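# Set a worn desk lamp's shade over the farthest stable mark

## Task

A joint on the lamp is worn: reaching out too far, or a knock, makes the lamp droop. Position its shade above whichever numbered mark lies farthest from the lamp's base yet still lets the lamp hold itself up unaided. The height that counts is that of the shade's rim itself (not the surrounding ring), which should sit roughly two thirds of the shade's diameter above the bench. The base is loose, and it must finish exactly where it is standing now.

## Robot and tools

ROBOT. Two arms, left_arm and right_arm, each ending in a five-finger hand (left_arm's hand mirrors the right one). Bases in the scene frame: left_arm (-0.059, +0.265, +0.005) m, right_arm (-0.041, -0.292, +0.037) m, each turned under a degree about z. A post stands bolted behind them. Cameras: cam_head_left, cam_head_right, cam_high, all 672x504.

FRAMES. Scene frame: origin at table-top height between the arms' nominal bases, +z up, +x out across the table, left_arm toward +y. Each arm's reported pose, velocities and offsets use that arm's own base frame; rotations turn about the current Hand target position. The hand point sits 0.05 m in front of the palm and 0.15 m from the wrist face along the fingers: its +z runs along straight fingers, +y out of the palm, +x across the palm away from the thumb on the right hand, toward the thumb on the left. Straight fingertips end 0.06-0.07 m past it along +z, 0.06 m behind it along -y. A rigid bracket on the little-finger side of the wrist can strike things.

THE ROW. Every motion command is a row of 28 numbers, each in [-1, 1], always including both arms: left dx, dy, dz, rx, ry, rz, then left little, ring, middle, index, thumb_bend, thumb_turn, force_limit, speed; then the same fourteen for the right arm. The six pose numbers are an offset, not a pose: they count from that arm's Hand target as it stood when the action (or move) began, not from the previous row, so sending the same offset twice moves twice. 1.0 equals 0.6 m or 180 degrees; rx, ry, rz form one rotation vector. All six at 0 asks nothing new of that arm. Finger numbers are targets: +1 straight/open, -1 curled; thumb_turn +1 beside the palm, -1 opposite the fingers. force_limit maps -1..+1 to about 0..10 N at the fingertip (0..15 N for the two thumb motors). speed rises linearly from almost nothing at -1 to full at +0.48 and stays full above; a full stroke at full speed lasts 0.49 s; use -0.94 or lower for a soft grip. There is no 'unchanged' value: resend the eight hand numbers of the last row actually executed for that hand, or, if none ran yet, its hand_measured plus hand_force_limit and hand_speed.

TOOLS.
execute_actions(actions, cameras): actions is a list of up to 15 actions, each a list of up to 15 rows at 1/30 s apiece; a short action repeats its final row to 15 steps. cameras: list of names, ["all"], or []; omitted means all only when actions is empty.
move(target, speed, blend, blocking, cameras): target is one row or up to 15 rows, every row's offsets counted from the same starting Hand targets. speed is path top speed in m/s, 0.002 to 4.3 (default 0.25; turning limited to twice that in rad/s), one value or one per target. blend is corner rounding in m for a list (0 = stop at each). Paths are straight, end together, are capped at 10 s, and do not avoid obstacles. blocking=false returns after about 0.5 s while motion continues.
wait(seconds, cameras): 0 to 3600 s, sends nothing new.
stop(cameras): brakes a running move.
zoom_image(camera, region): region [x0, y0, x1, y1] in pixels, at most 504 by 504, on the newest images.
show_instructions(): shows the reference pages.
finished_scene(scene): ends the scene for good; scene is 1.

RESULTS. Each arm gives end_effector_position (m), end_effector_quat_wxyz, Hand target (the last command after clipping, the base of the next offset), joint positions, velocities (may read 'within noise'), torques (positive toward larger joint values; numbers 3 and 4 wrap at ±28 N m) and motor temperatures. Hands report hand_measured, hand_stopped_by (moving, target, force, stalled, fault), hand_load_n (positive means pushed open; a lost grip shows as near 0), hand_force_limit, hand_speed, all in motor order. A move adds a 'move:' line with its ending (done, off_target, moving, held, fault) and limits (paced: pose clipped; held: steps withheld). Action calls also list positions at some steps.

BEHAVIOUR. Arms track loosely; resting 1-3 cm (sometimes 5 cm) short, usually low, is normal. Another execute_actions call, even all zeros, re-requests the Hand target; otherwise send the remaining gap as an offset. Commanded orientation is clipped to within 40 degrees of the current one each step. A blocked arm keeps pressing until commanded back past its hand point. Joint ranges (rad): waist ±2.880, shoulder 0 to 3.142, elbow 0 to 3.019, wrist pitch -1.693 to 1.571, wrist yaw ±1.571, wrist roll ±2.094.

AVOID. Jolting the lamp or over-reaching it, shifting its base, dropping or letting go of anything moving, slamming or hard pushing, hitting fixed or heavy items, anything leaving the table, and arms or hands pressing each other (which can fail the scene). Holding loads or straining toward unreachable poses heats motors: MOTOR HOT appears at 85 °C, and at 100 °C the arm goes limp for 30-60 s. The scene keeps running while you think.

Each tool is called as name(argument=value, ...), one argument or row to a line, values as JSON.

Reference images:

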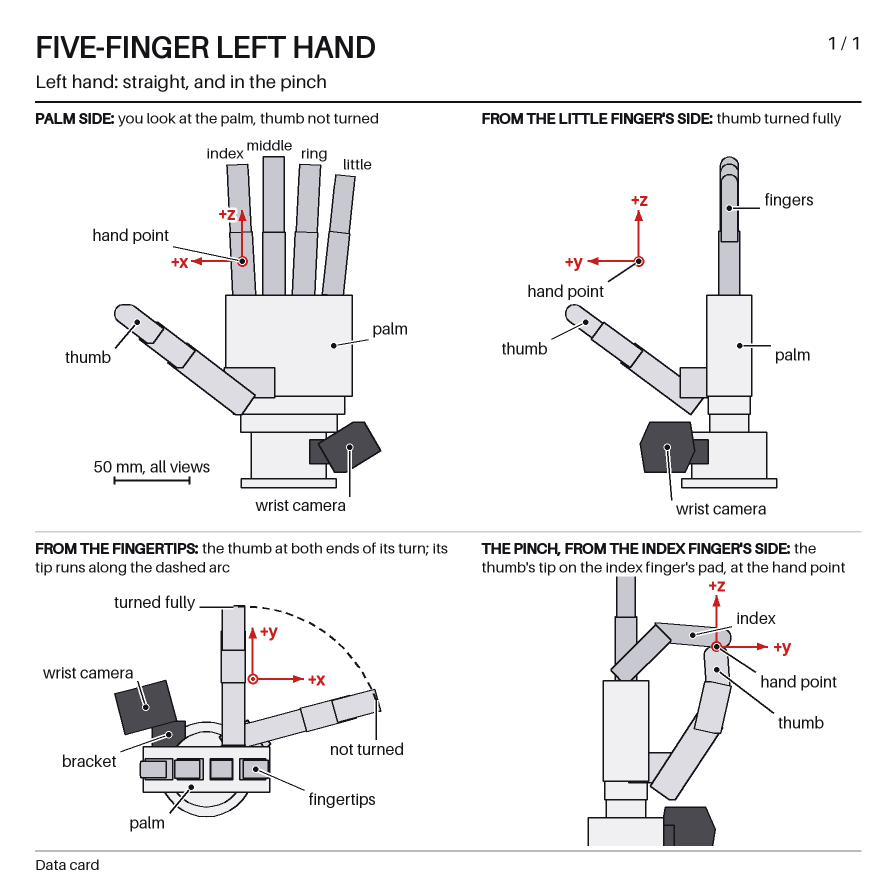

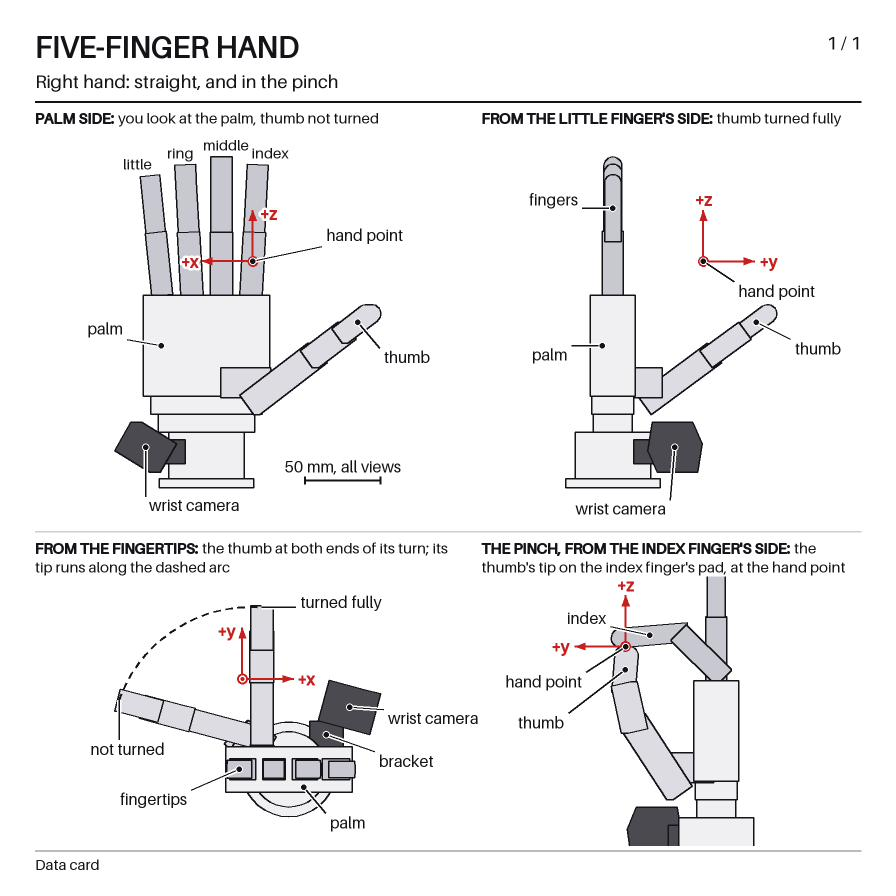

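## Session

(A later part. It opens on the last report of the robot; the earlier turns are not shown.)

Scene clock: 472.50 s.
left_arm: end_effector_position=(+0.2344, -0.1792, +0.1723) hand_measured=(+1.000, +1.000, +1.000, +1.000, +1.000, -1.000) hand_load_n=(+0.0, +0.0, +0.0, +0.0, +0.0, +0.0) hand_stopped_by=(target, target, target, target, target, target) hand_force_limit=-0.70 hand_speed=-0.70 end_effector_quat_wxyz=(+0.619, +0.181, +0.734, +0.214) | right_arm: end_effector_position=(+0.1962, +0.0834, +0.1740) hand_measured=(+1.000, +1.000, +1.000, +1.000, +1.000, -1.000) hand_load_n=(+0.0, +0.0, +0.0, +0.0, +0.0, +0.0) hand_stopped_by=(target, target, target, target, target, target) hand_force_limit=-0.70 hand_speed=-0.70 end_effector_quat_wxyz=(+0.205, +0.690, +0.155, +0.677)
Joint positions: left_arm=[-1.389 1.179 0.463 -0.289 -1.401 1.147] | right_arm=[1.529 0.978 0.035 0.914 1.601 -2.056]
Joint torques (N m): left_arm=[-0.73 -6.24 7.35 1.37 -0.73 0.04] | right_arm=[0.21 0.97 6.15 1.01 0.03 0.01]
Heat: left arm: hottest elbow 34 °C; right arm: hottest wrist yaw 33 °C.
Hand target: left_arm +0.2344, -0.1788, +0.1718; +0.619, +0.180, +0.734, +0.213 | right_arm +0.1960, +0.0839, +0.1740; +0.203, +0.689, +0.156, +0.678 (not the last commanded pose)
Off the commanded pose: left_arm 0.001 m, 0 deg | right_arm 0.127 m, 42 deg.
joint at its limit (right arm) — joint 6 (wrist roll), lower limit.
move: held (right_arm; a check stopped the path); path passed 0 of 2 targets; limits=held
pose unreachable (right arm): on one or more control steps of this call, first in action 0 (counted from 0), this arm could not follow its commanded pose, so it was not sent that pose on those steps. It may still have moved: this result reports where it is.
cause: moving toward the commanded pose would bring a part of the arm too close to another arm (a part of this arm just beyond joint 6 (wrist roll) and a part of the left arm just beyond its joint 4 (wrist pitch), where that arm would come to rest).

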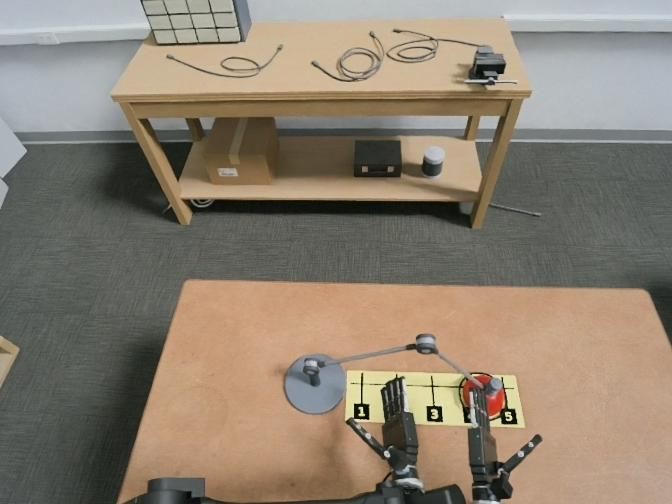

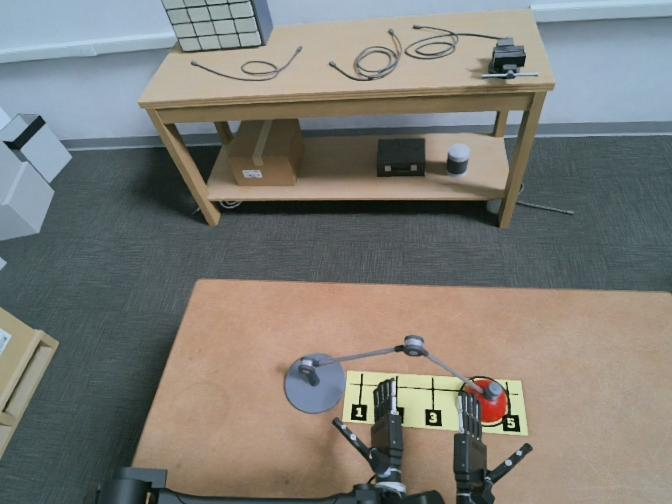

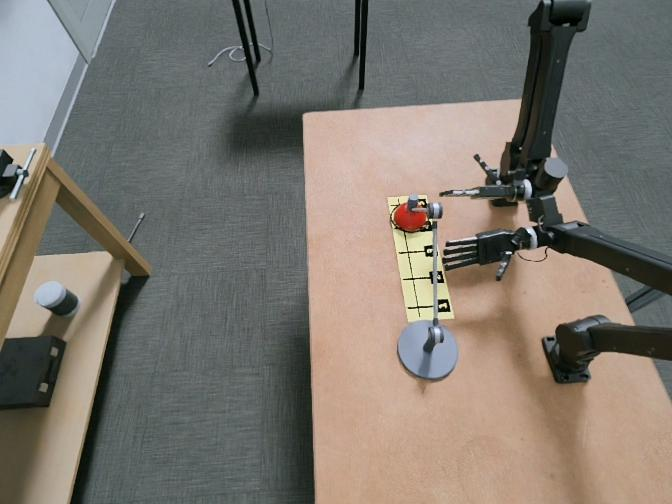

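move(
  target=[
    [0,0.15,0,0,0,0,1,1,1,1,1,-1,-0.7,-0.7,0,0,0,0,0,0,1,1,1,1,1,-1,-0.7,-0.7],
    [0,0.15,0,0,0,0,1,1,1,1,1,-1,-0.7,-0.7,0.03,0.0,0.1,0.15,0,-0.0,1,1,1,1,1,-1,-0.7,-0.7],
    [0,0.15,0,0,0,0,1,1,1,1,1,-1,-0.7,-0.7,0.1,-0.209,0.1,0.15,0,-0.25,1,1,1,1,1,-1,-0.7,-0.7],
  ],
  speed=0.12,
  cameras=["all"],
)

Scene clock: 481.00 s.
left_arm: end_effector_position=(+0.2342, -0.0916, +0.1747) hand_measured=(+1.000, +1.000, +1.000, +1.000, +1.000, -1.000) hand_load_n=(+0.0, +0.0, +0.0, +0.0, +0.0, +0.0) hand_stopped_by=(target, target, target, target, target, target) hand_force_limit=-0.70 hand_speed=-0.70 end_effector_quat_wxyz=(+0.619, +0.180, +0.734, +0.211) | right_arm: end_effector_position=(+0.2480, -0.0443, +0.2215) hand_measured=(+1.000, +1.000, +1.000, +1.000, +1.000, -1.000) hand_load_n=(+0.0, +0.0, +0.0, +0.0, +0.0, +0.0) hand_stopped_by=(target, target, target, target, target, target) hand_force_limit=-0.70 hand_speed=-0.70 end_effector_quat_wxyz=(+0.288, +0.728, -0.261, +0.564)
Joint positions: left_arm=[-1.303 0.78 0.222 -0.123 -1.341 1.471] | right_arm=[0.681 0.85 0.563 -0.934 1.359 -0.486]
Joint torques (N m): left_arm=[0.03 -0.73 7.39 2.13 -0.45 0.19] | right_arm=[-1.32 -0.73 13.19 -0.08 0.71 0.09]
Heat: left arm: hottest elbow 35 °C; right arm: hottest elbow 33 °C.
Hand target: left_arm +0.2344, -0.0889, +0.1718; +0.619, +0.181, +0.734, +0.213 | right_arm +0.2560, -0.0415, +0.2341; +0.283, +0.724, -0.276, +0.566
Off the commanded pose: left_arm 0.004 m, 0 deg | right_arm 0.015 m, 2 deg.
move: off_target (right_arm)

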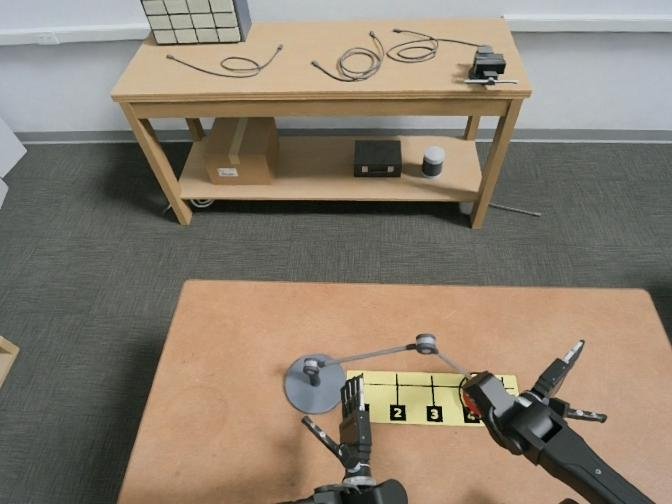

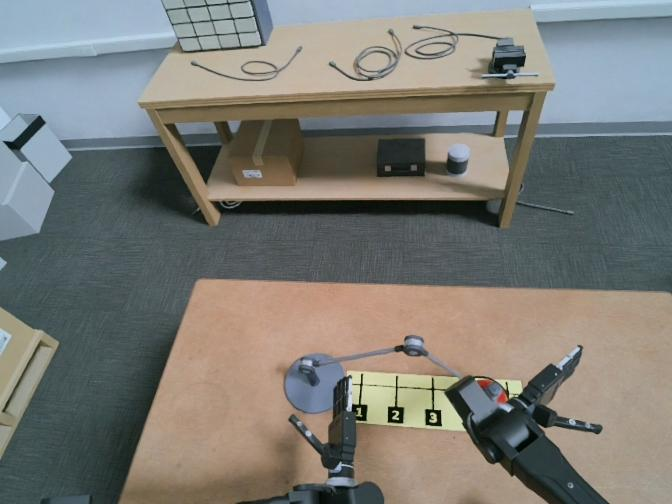

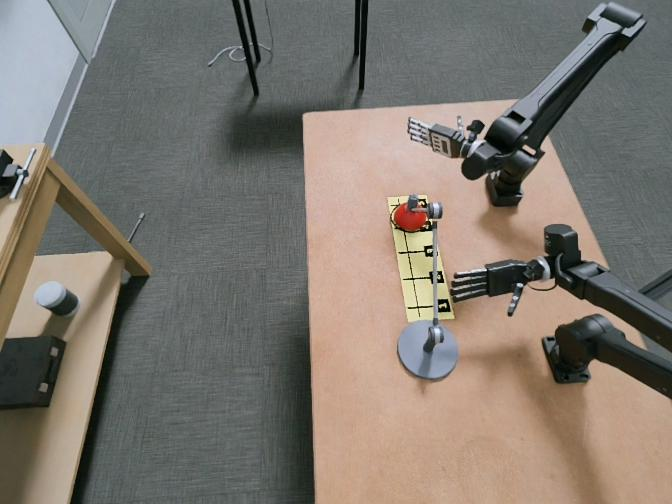

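move(
  target=[
    [0.018,-0.212,0.044,0,0,0,1,1,1,1,1,-1,-0.7,-0.7,0,-0.1,0,0,0,0,1,1,1,1,1,-1,-0.7,-0.7],
    [0.12,-0.212,0.044,0,0,0,1,1,1,1,1,-1,-0.7,-0.7,0,-0.1,0,0,0,0,1,1,1,1,1,-1,-0.7,-0.7],
  ],
  speed=0.07,
  cameras=["all"],
)

zoom_image(
  camera="cam_head_left",
  region=[280, 310, 520, 450],
)

zoom_image(
  camera="cam_high",
  region=[385, 170, 605, 350],
)

Scene clock: 485.47 s.
left_arm: end_effector_position=(+0.3056, -0.2173, +0.2056) hand_measured=(+1.000, +1.000, +1.000, +1.000, +1.000, -1.000) hand_load_n=(+0.0, +0.0, +0.0, +0.0, +0.0, +0.0) hand_stopped_by=(target, target, target, target, target, target) hand_force_limit=-0.70 hand_speed=-0.70 end_effector_quat_wxyz=(+0.623, +0.173, +0.735, +0.205) | right_arm: end_effector_position=(+0.2586, -0.0972, +0.2380) hand_measured=(+1.000, +1.000, +1.000, +1.000, +1.000, -1.000) hand_load_n=(+0.0, +0.0, +0.0, +0.0, +0.0, +0.0) hand_stopped_by=(target, target, target, target, target, target) hand_force_limit=-0.70 hand_speed=-0.70 end_effector_quat_wxyz=(+0.280, +0.726, -0.272, +0.566)
Joint positions: left_arm=[-1.193 1.258 0.54 0.26 -1.249 1.684] | right_arm=[0.43 0.637 0.456 -0.395 1.192 -1.13]
Joint torques (N m): left_arm=[-0.21 -6.18 6.93 2.43 -0.32 0.2] | right_arm=[-1.49 -0.67 8.83 1.7 0.4 -0.07]
Heat: left arm: hottest elbow 35 °C; right arm: hottest elbow 33 °C.
Hand target: left_arm +0.3064, -0.2161, +0.1982; +0.619, +0.181, +0.734, +0.213 | right_arm +0.2560, -0.1015, +0.2340; +0.283, +0.724, -0.276, +0.566
Off the commanded pose: left_arm 0.008 m, 1 deg | right_arm 0.006 m, 1 deg.
move: done

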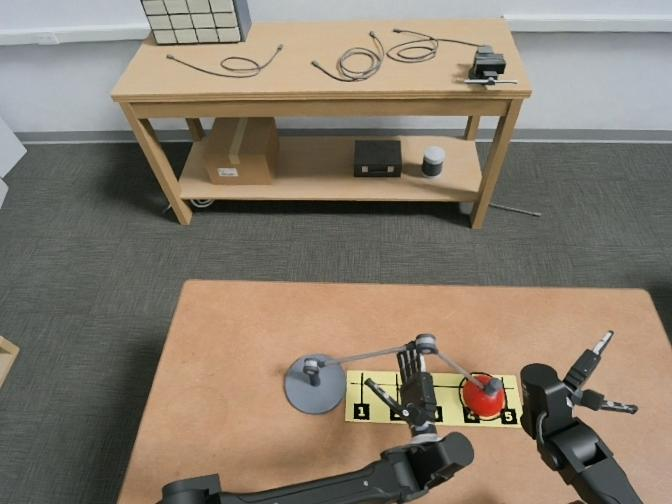

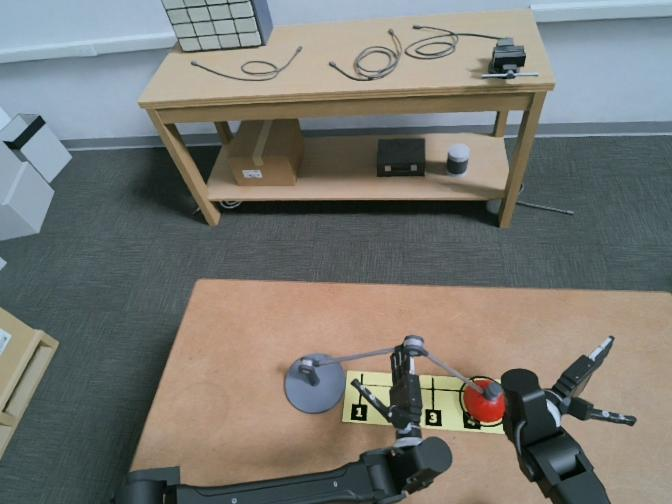

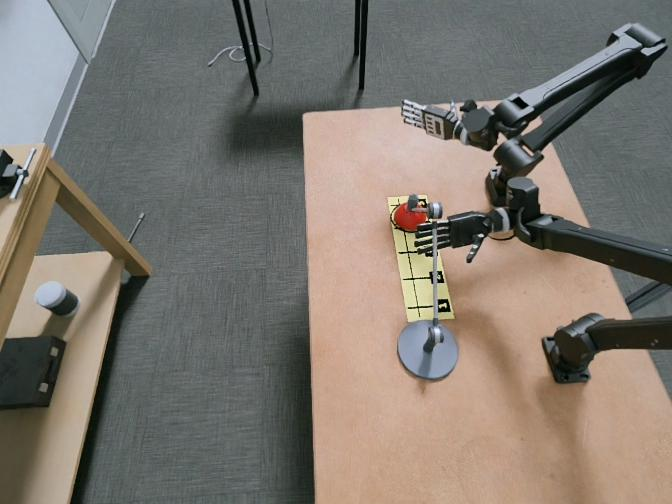

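Scaled by 2.100 from the camera's image (finer frame: 960x720).

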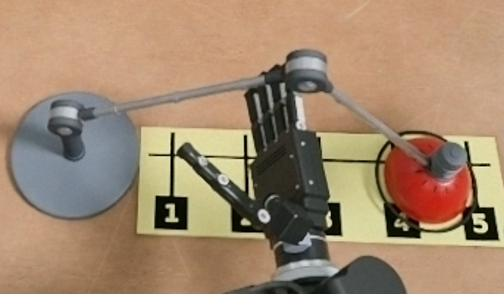

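Scaled by 2.291 from the camera's image (finer frame: 960x720).

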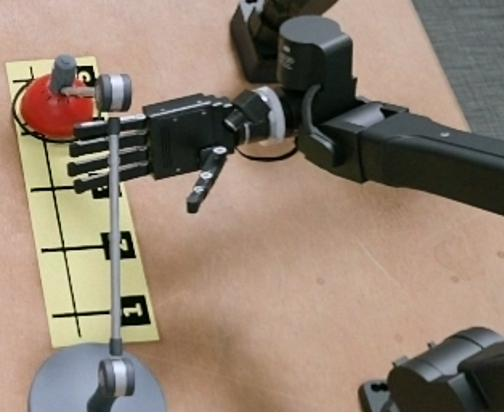

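move(
  target=[
    [0.08,0.0,0,0,0,0,1,1,1,1,1,-1,-0.7,-0.7,0,0,0,0,0,0,1,1,1,1,1,-1,-0.7,-0.7],
    [0.08,0.03,0.02,0,0,0,1,1,1,1,1,-1,-0.7,-0.7,0,0,0,0,0,0,1,1,1,1,1,-1,-0.7,-0.7],
  ],
  speed=0.05,
  cameras=["all"],
)

zoom_image(
  camera="cam_head_left",
  region=[280, 310, 520, 450],
)

zoom_image(
  camera="cam_high",
  region=[385, 170, 605, 350],
)

Scene clock: 487.90 s.
left_arm: end_effector_position=(+0.3541, -0.2016, +0.2114) hand_measured=(+1.000, +1.000, +1.000, +1.000, +1.000, -1.000) hand_load_n=(+0.0, +0.0, +0.0, +0.0, +0.0, +0.0) hand_stopped_by=(target, target, target, target, target, target) hand_force_limit=-0.70 hand_speed=-0.70 end_effector_quat_wxyz=(+0.624, +0.174, +0.734, +0.205) | right_arm: end_effector_position=(+0.2586, -0.0972, +0.2380) hand_measured=(+1.000, +1.000, +1.000, +1.000, +1.000, -1.000) hand_load_n=(+0.0, +0.0, +0.0, +0.0, +0.0, +0.0) hand_stopped_by=(target, target, target, target, target, target) hand_force_limit=-0.70 hand_speed=-0.70 end_effector_quat_wxyz=(+0.280, +0.726, -0.272, +0.566)
Joint positions: left_arm=[-1.038 1.277 0.54 0.427 -1.103 1.842] | right_arm=[0.43 0.637 0.456 -0.395 1.192 -1.13]
Joint torques (N m): left_arm=[-0.44 -9.17 7.17 1.62 -0.2 0.15] | right_arm=[-1.26 -0.73 8.75 1.77 0.34 -0.07]
Heat: left arm: hottest elbow 35 °C; right arm: hottest elbow 33 °C.
Hand target: left_arm +0.3544, -0.1980, +0.2101; +0.619, +0.181, +0.734, +0.213 | right_arm +0.2560, -0.1015, +0.2340; +0.283, +0.724, -0.276, +0.566
Off the commanded pose: left_arm 0.004 m, 1 deg | right_arm 0.006 m, 1 deg.
move: done

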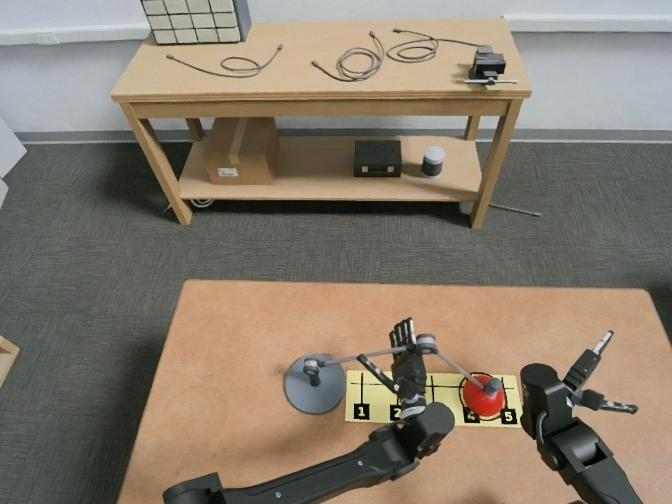

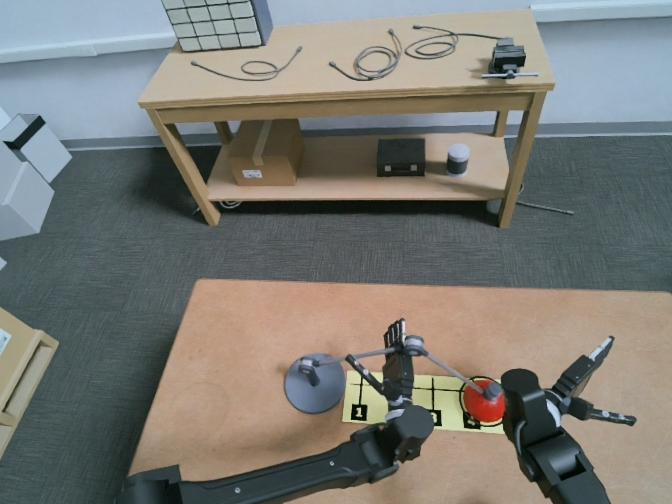

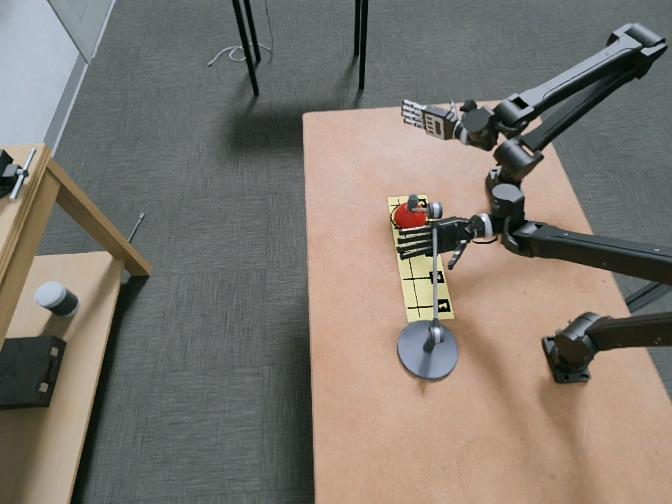

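Scaled by 2.100 from the camera's image (finer frame: 960x720).

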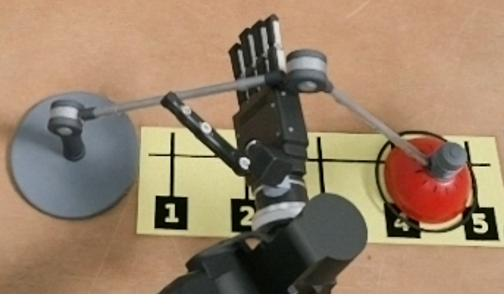

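Scaled by 2.291 from the camera's image (finer frame: 960x720).

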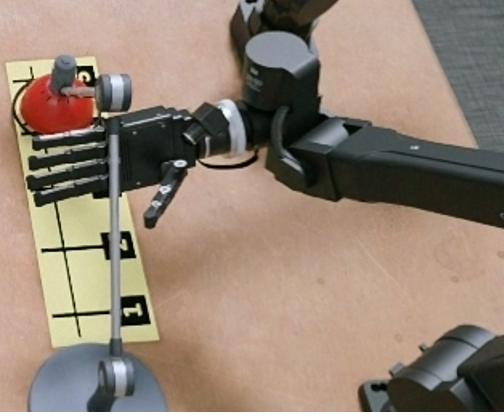

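move(
  target=[
    [0.0,0.03,0.05,0,0,0,1,1,1,1,1,-1,-0.7,-0.7,0,0,0,0,0,0,1,1,1,1,1,-1,-0.7,-0.7],
  ],
  speed=0.04,
  cameras=["all"],
)

zoom_image(
  camera="cam_head_left",
  region=[280, 310, 520, 450],
)

zoom_image(
  camera="cam_high",
  region=[385, 170, 605, 350],
)

Scene clock: 489.53 s.
left_arm: end_effector_position=(+0.3534, -0.1959, +0.2199) hand_measured=(+1.000, +1.000, +1.000, +1.000, +1.000, -1.000) hand_load_n=(+0.0, +0.0, +0.0, +0.0, +0.0, +0.5) hand_stopped_by=(target, target, target, target, target, target) hand_force_limit=-0.70 hand_speed=-0.70 end_effector_quat_wxyz=(+0.604, +0.223, +0.734, +0.217) | right_arm: end_effector_position=(+0.2586, -0.0972, +0.2380) hand_measured=(+1.000, +1.000, +1.000, +1.000, +1.000, -1.000) hand_load_n=(+0.0, +0.0, +0.0, +0.0, +0.0, +0.0) hand_stopped_by=(target, target, target, target, target, target) hand_force_limit=-0.70 hand_speed=-0.70 end_effector_quat_wxyz=(+0.280, +0.726, -0.272, +0.566)
Joint positions: left_arm=[-1.027 1.205 0.531 0.311 -1.048 1.892] | right_arm=[0.43 0.637 0.456 -0.395 1.192 -1.13]
Joint torques (N m): left_arm=[1.44 -12.22 8.39 2.02 -1.19 -0.17] | right_arm=[-1.73 -0.56 8.72 1.65 0.35 -0.1]
Heat: left arm: hottest elbow 35 °C; right arm: hottest elbow 33 °C.
Hand target: left_arm +0.3544, -0.1800, +0.2401; +0.619, +0.181, +0.734, +0.213 | right_arm +0.2560, -0.1015, +0.2340; +0.283, +0.724, -0.276, +0.566
Off the commanded pose: left_arm 0.026 m, 5 deg | right_arm 0.006 m, 1 deg.
move: off_target (left_arm)

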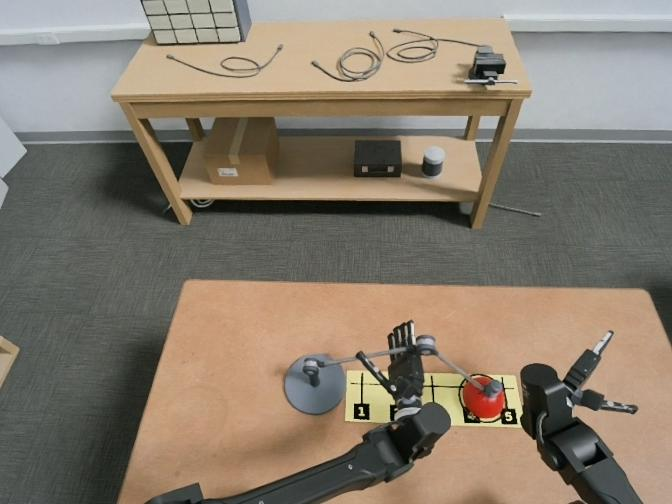

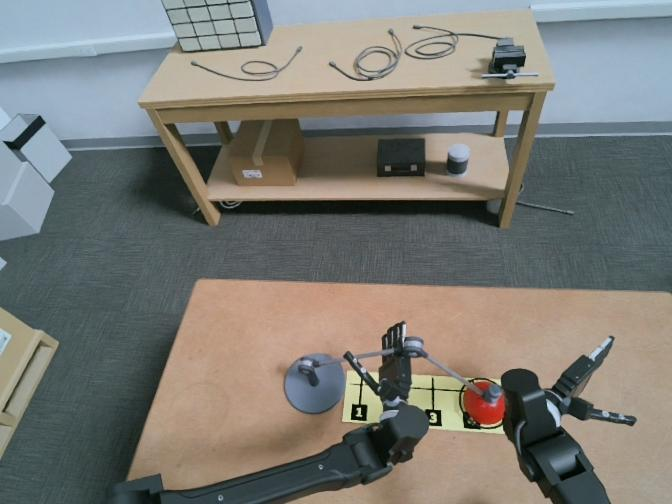

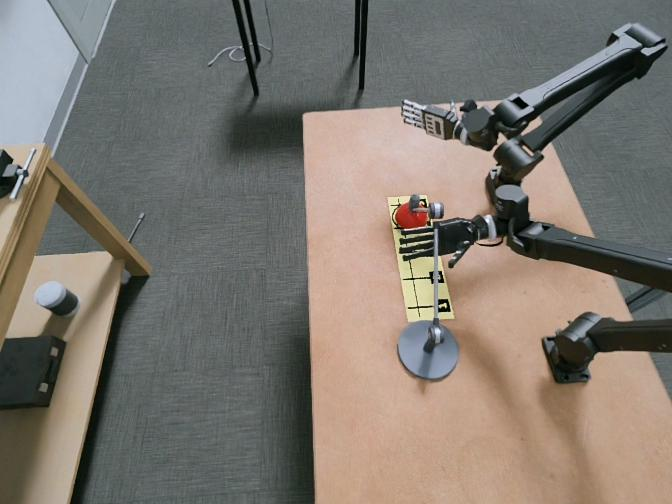

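Scaled by 2.100 from the camera's image (finer frame: 960x720).

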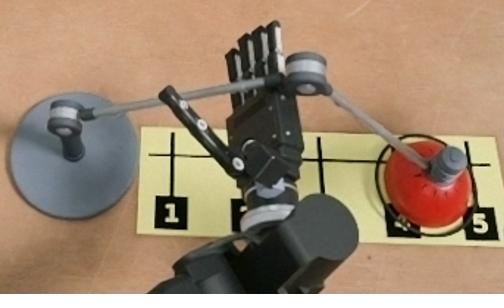

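Scaled by 2.291 from the camera's image (finer frame: 960x720).

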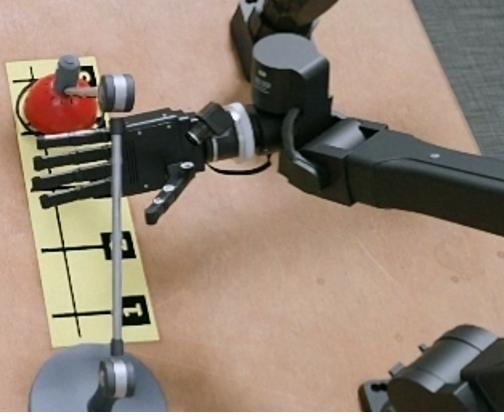

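move(
  target=[
    [0.0,0.02,0.04,0,0,0,1,1,1,1,1,-1,-0.7,-0.7,0,0,0,0,0,0,1,1,1,1,1,-1,-0.7,-0.7],
  ],
  speed=0.04,
  cameras=["all"],
)

zoom_image(
  camera="cam_head_left",
  region=[280, 310, 520, 450],
)

zoom_image(
  camera="cam_high",
  region=[385, 170, 605, 350],
)

Scene clock: 490.93 s.
left_arm: end_effector_position=(+0.3518, -0.1820, +0.2362) hand_measured=(+1.000, +1.000, +1.000, +1.000, +1.000, -1.000) hand_load_n=(+0.0, +0.0, +0.0, +0.0, +0.0, +0.5) hand_stopped_by=(target, target, target, target, target, target) hand_force_limit=-0.70 hand_speed=-0.70 end_effector_quat_wxyz=(+0.597, +0.231, +0.736, +0.222) | right_arm: end_effector_position=(+0.2586, -0.0972, +0.2380) hand_measured=(+1.000, +1.000, +1.000, +1.000, +1.000, -1.000) hand_load_n=(+0.0, +0.0, +0.0, +0.0, +0.0, +0.5) hand_stopped_by=(target, target, target, target, target, target) hand_force_limit=-0.70 hand_speed=-0.70 end_effector_quat_wxyz=(+0.280, +0.726, -0.272, +0.566)
Joint positions: left_arm=[-1.008 1.124 0.531 0.218 -1.028 1.906] | right_arm=[0.43 0.637 0.456 -0.395 1.192 -1.13]
Joint torques (N m): left_arm=[1.14 -11.93 9.77 2.37 -1.2 -0.18] | right_arm=[-1.79 -0.56 8.81 1.92 0.35 -0.05]
Heat: left arm: hottest elbow 35 °C; right arm: hottest elbow 33 °C.
Hand target: left_arm +0.3544, -0.1680, +0.2641; +0.619, +0.181, +0.734, +0.213 | right_arm +0.2560, -0.1015, +0.2340; +0.283, +0.724, -0.276, +0.566
Off the commanded pose: left_arm 0.031 m, 6 deg | right_arm 0.006 m, 1 deg.
move: off_target (left_arm)

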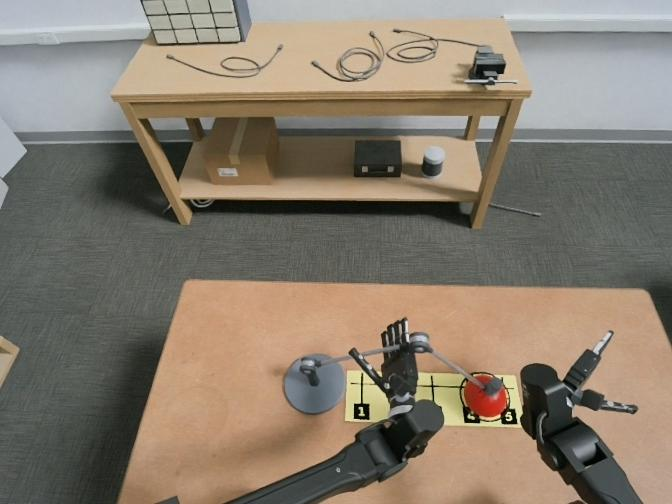

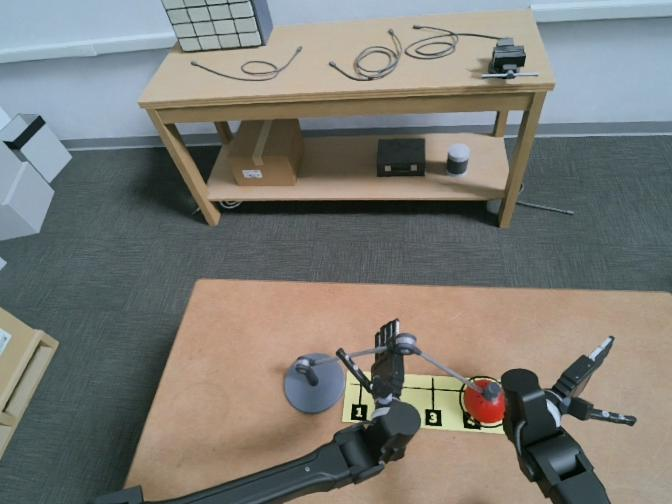

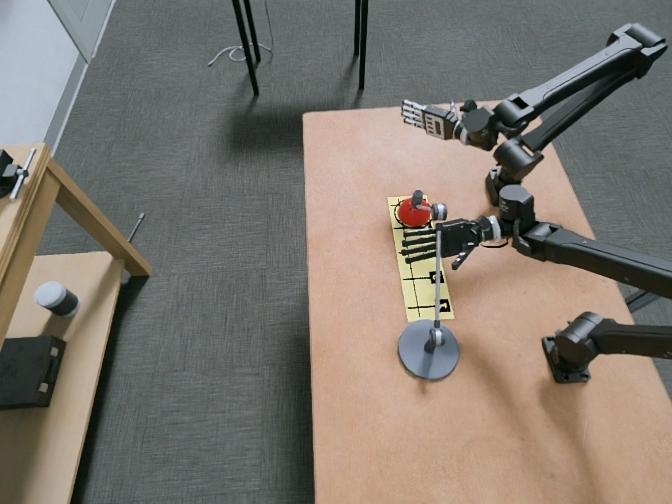

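Scaled by 2.100 from the camera's image (finer frame: 960x720).

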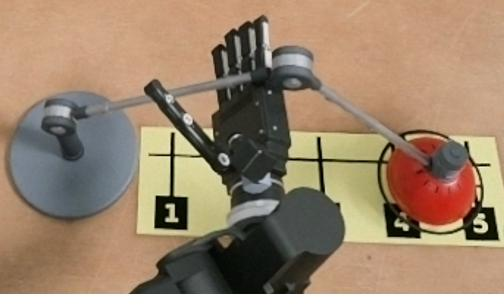

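Scaled by 2.291 from the camera's image (finer frame: 960x720).

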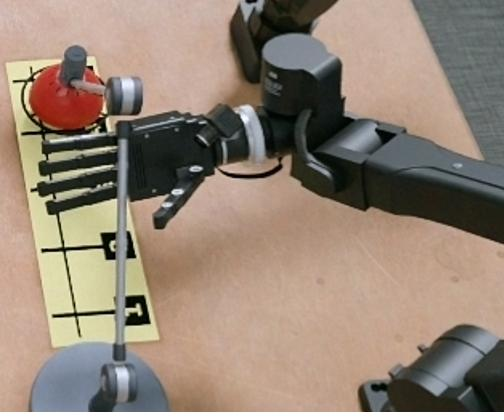

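move(
  target=[
    [0.0,0.01,0.04,0,0,0,1,1,1,1,1,-1,-0.7,-0.7,0,0,0,0,0,0,1,1,1,1,1,-1,-0.7,-0.7],
  ],
  speed=0.04,
  cameras=["all"],
)

zoom_image(
  camera="cam_head_left",
  region=[280, 310, 520, 450],
)

zoom_image(
  camera="cam_head_left",
  region=[420, 340, 520, 440],
)

zoom_image(
  camera="cam_head_right",
  region=[420, 340, 520, 440],
)

Scene clock: 492.23 s.
left_arm: end_effector_position=(+0.3478, -0.1713, +0.2471) hand_measured=(+1.000, +1.000, +1.000, +1.000, +1.000, -1.000) hand_load_n=(+0.0, +0.0, +0.0, +0.0, +0.0, +0.0) hand_stopped_by=(target, target, target, target, target, target) hand_force_limit=-0.70 hand_speed=-0.70 end_effector_quat_wxyz=(+0.589, +0.241, +0.737, +0.228) | right_arm: end_effector_position=(+0.2586, -0.0972, +0.2380) hand_measured=(+1.000, +1.000, +1.000, +1.000, +1.000, -1.000) hand_load_n=(+0.0, +0.0, +0.0, +0.0, +0.0, +0.0) hand_stopped_by=(target, target, target, target, target, target) hand_force_limit=-0.70 hand_speed=-0.70 end_effector_quat_wxyz=(+0.280, +0.726, -0.272, +0.566)
Joint positions: left_arm=[-1 1.06 0.531 0.133 -1.017 1.914] | right_arm=[0.43 0.637 0.456 -0.395 1.192 -1.13]
Joint torques (N m): left_arm=[1.26 -10.64 12.34 2.37 -1.27 -0.19] | right_arm=[-1.26 -0.73 8.64 1.73 0.36 -0.07]
Heat: left arm: hottest elbow 35 °C; right arm: hottest elbow 33 °C.
Hand target: left_arm +0.3544, -0.1620, +0.2882; +0.619, +0.181, +0.734, +0.213 | right_arm +0.2560, -0.1015, +0.2340; +0.283, +0.724, -0.276, +0.566
Off the commanded pose: left_arm 0.043 m, 8 deg | right_arm 0.006 m, 1 deg.
move: off_target (left_arm)

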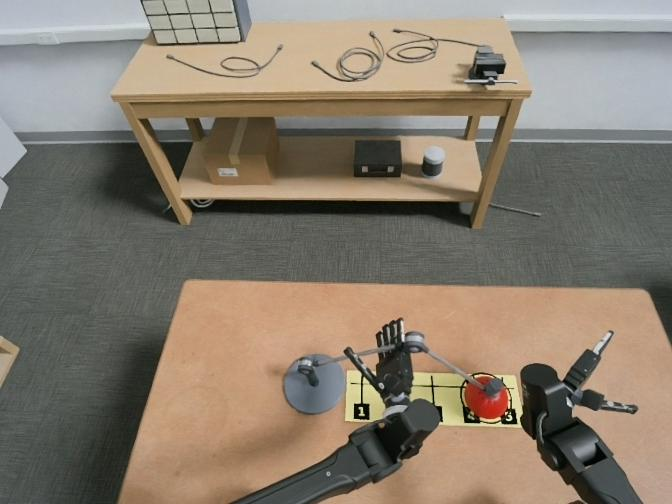

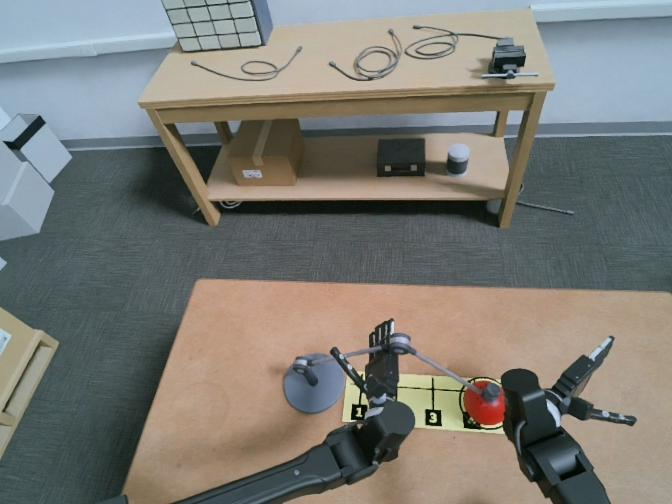

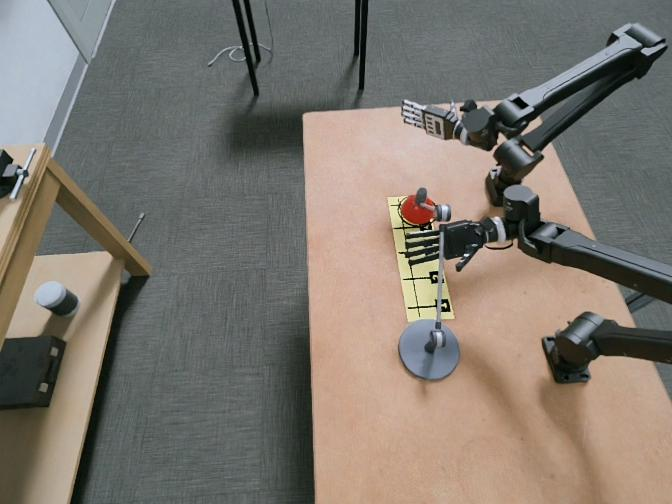

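Scaled by 2.100 from the camera's image (finer frame: 960x720).

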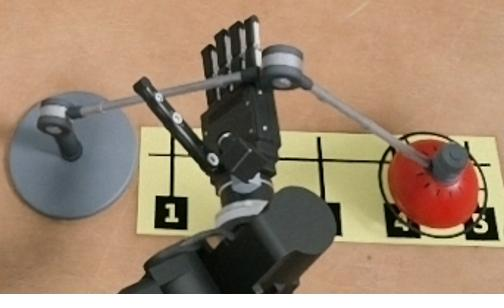

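Scaled by 5.040 from the camera's image (finer frame: 960x720).

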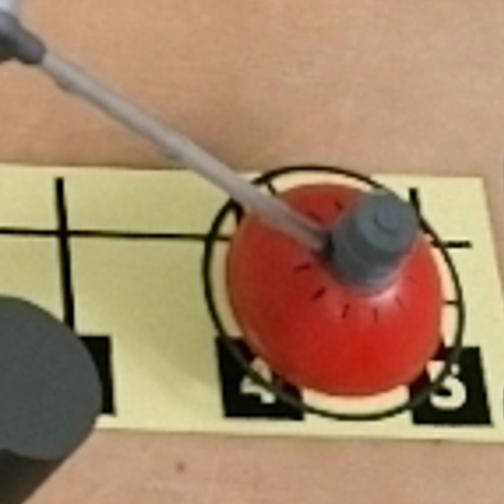

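Scaled by 5.040 from the camera's image (finer frame: 960x720).

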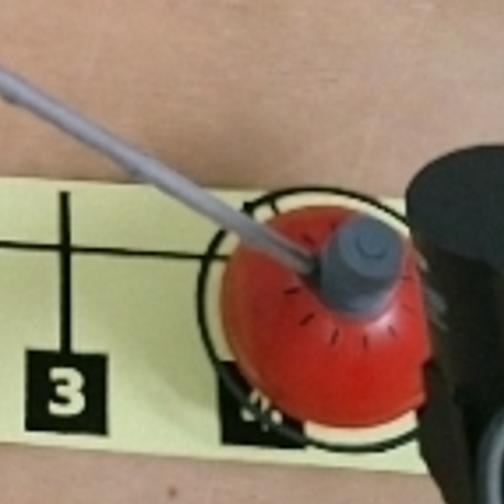

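move(
  target=[
    [0.0,-0.005,-0.06,0,0,0,1,1,1,1,1,-1,-0.7,-0.7,0,0,0,0,0,0,1,1,1,1,1,-1,-0.7,-0.7],
  ],
  speed=0.03,
  cameras=["all"],
)

zoom_image(
  camera="cam_head_left",
  region=[280, 310, 520, 450],
)

zoom_image(
  camera="cam_head_left",
  region=[420, 340, 520, 440],
)

zoom_image(
  camera="cam_high",
  region=[385, 170, 605, 350],
)

Scene clock: 494.53 s.
left_arm: end_effector_position=(+0.3519, -0.1777, +0.2388) hand_measured=(+1.000, +1.000, +1.000, +1.000, +1.000, -1.000) hand_load_n=(+0.0, +0.0, +0.0, +0.0, +0.0, +0.0) hand_stopped_by=(target, target, target, target, target, target) hand_force_limit=-0.70 hand_speed=-0.70 end_effector_quat_wxyz=(+0.599, +0.231, +0.735, +0.220) | right_arm: end_effector_position=(+0.2586, -0.0972, +0.2380) hand_measured=(+1.000, +1.000, +1.000, +1.000, +1.000, -1.000) hand_load_n=(+0.0, +0.0, +0.0, +0.0, +0.0, +0.5) hand_stopped_by=(target, target, target, target, target, target) hand_force_limit=-0.70 hand_speed=-0.70 end_effector_quat_wxyz=(+0.280, +0.726, -0.272, +0.566)
Joint positions: left_arm=[-1 1.105 0.523 0.219 -1.017 1.914] | right_arm=[0.43 0.637 0.456 -0.395 1.192 -1.13]
Joint torques (N m): left_arm=[0.91 -8.12 8.72 3.74 -1.39 -0.29] | right_arm=[-2.49 -0.91 8.81 1.99 0.37 -0.09]
Heat: left arm: hottest elbow 35 °C; right arm: hottest elbow 33 °C.
Hand target: left_arm +0.3544, -0.1650, +0.2522; +0.619, +0.181, +0.734, +0.213 | right_arm +0.2560, -0.1015, +0.2340; +0.283, +0.724, -0.276, +0.566
Off the commanded pose: left_arm 0.019 m, 6 deg | right_arm 0.006 m, 1 deg.
move: off_target (left_arm)

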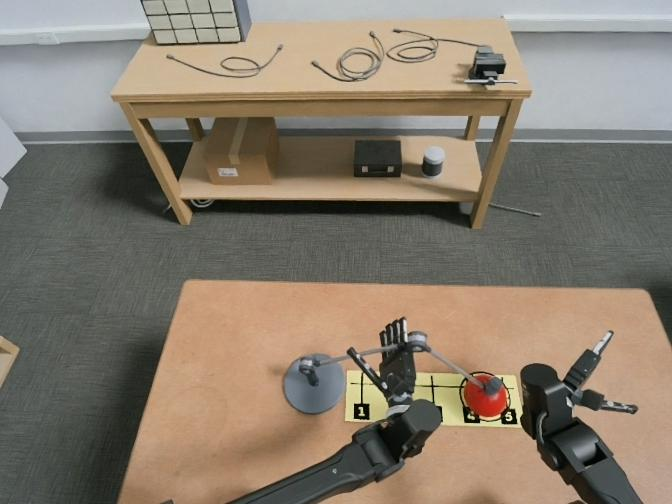

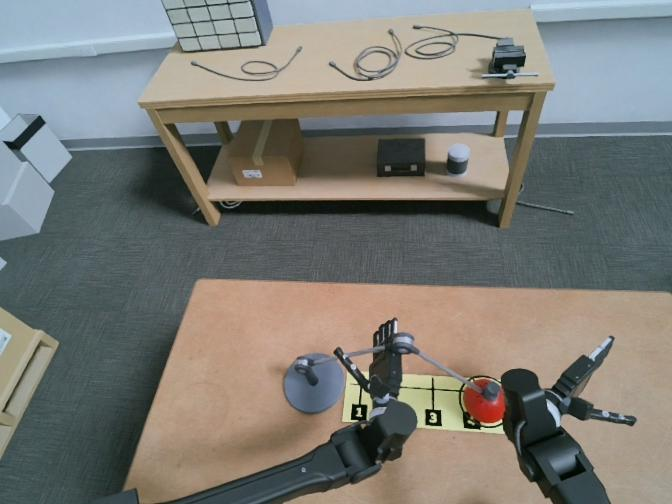

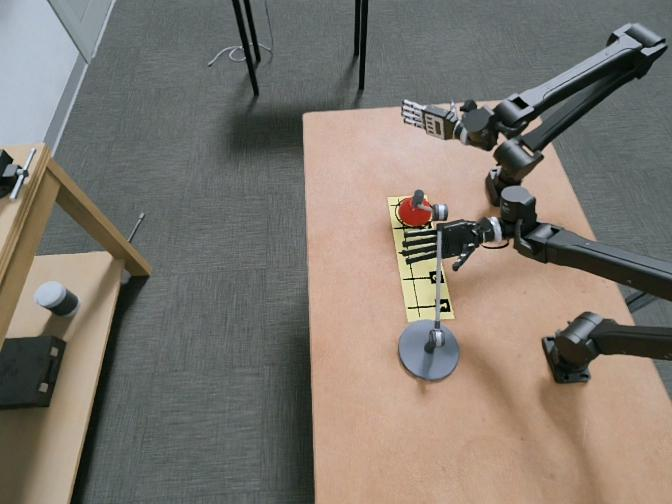

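Scaled by 2.100 from the camera's image (finer frame: 960x720).

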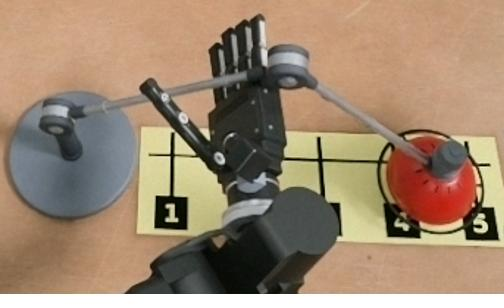

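Scaled by 5.040 from the camera's image (finer frame: 960x720).

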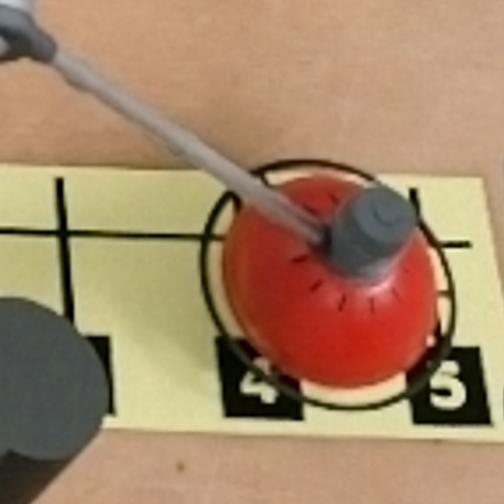

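Scaled by 2.291 from the camera's image (finer frame: 960x720).

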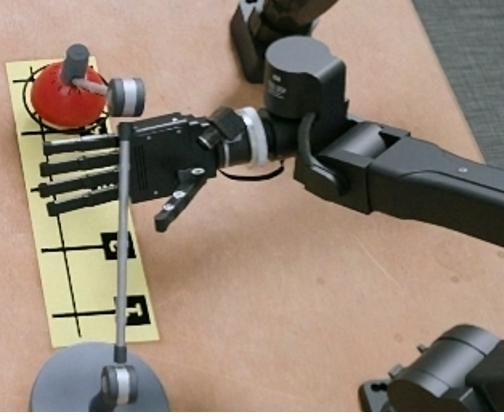

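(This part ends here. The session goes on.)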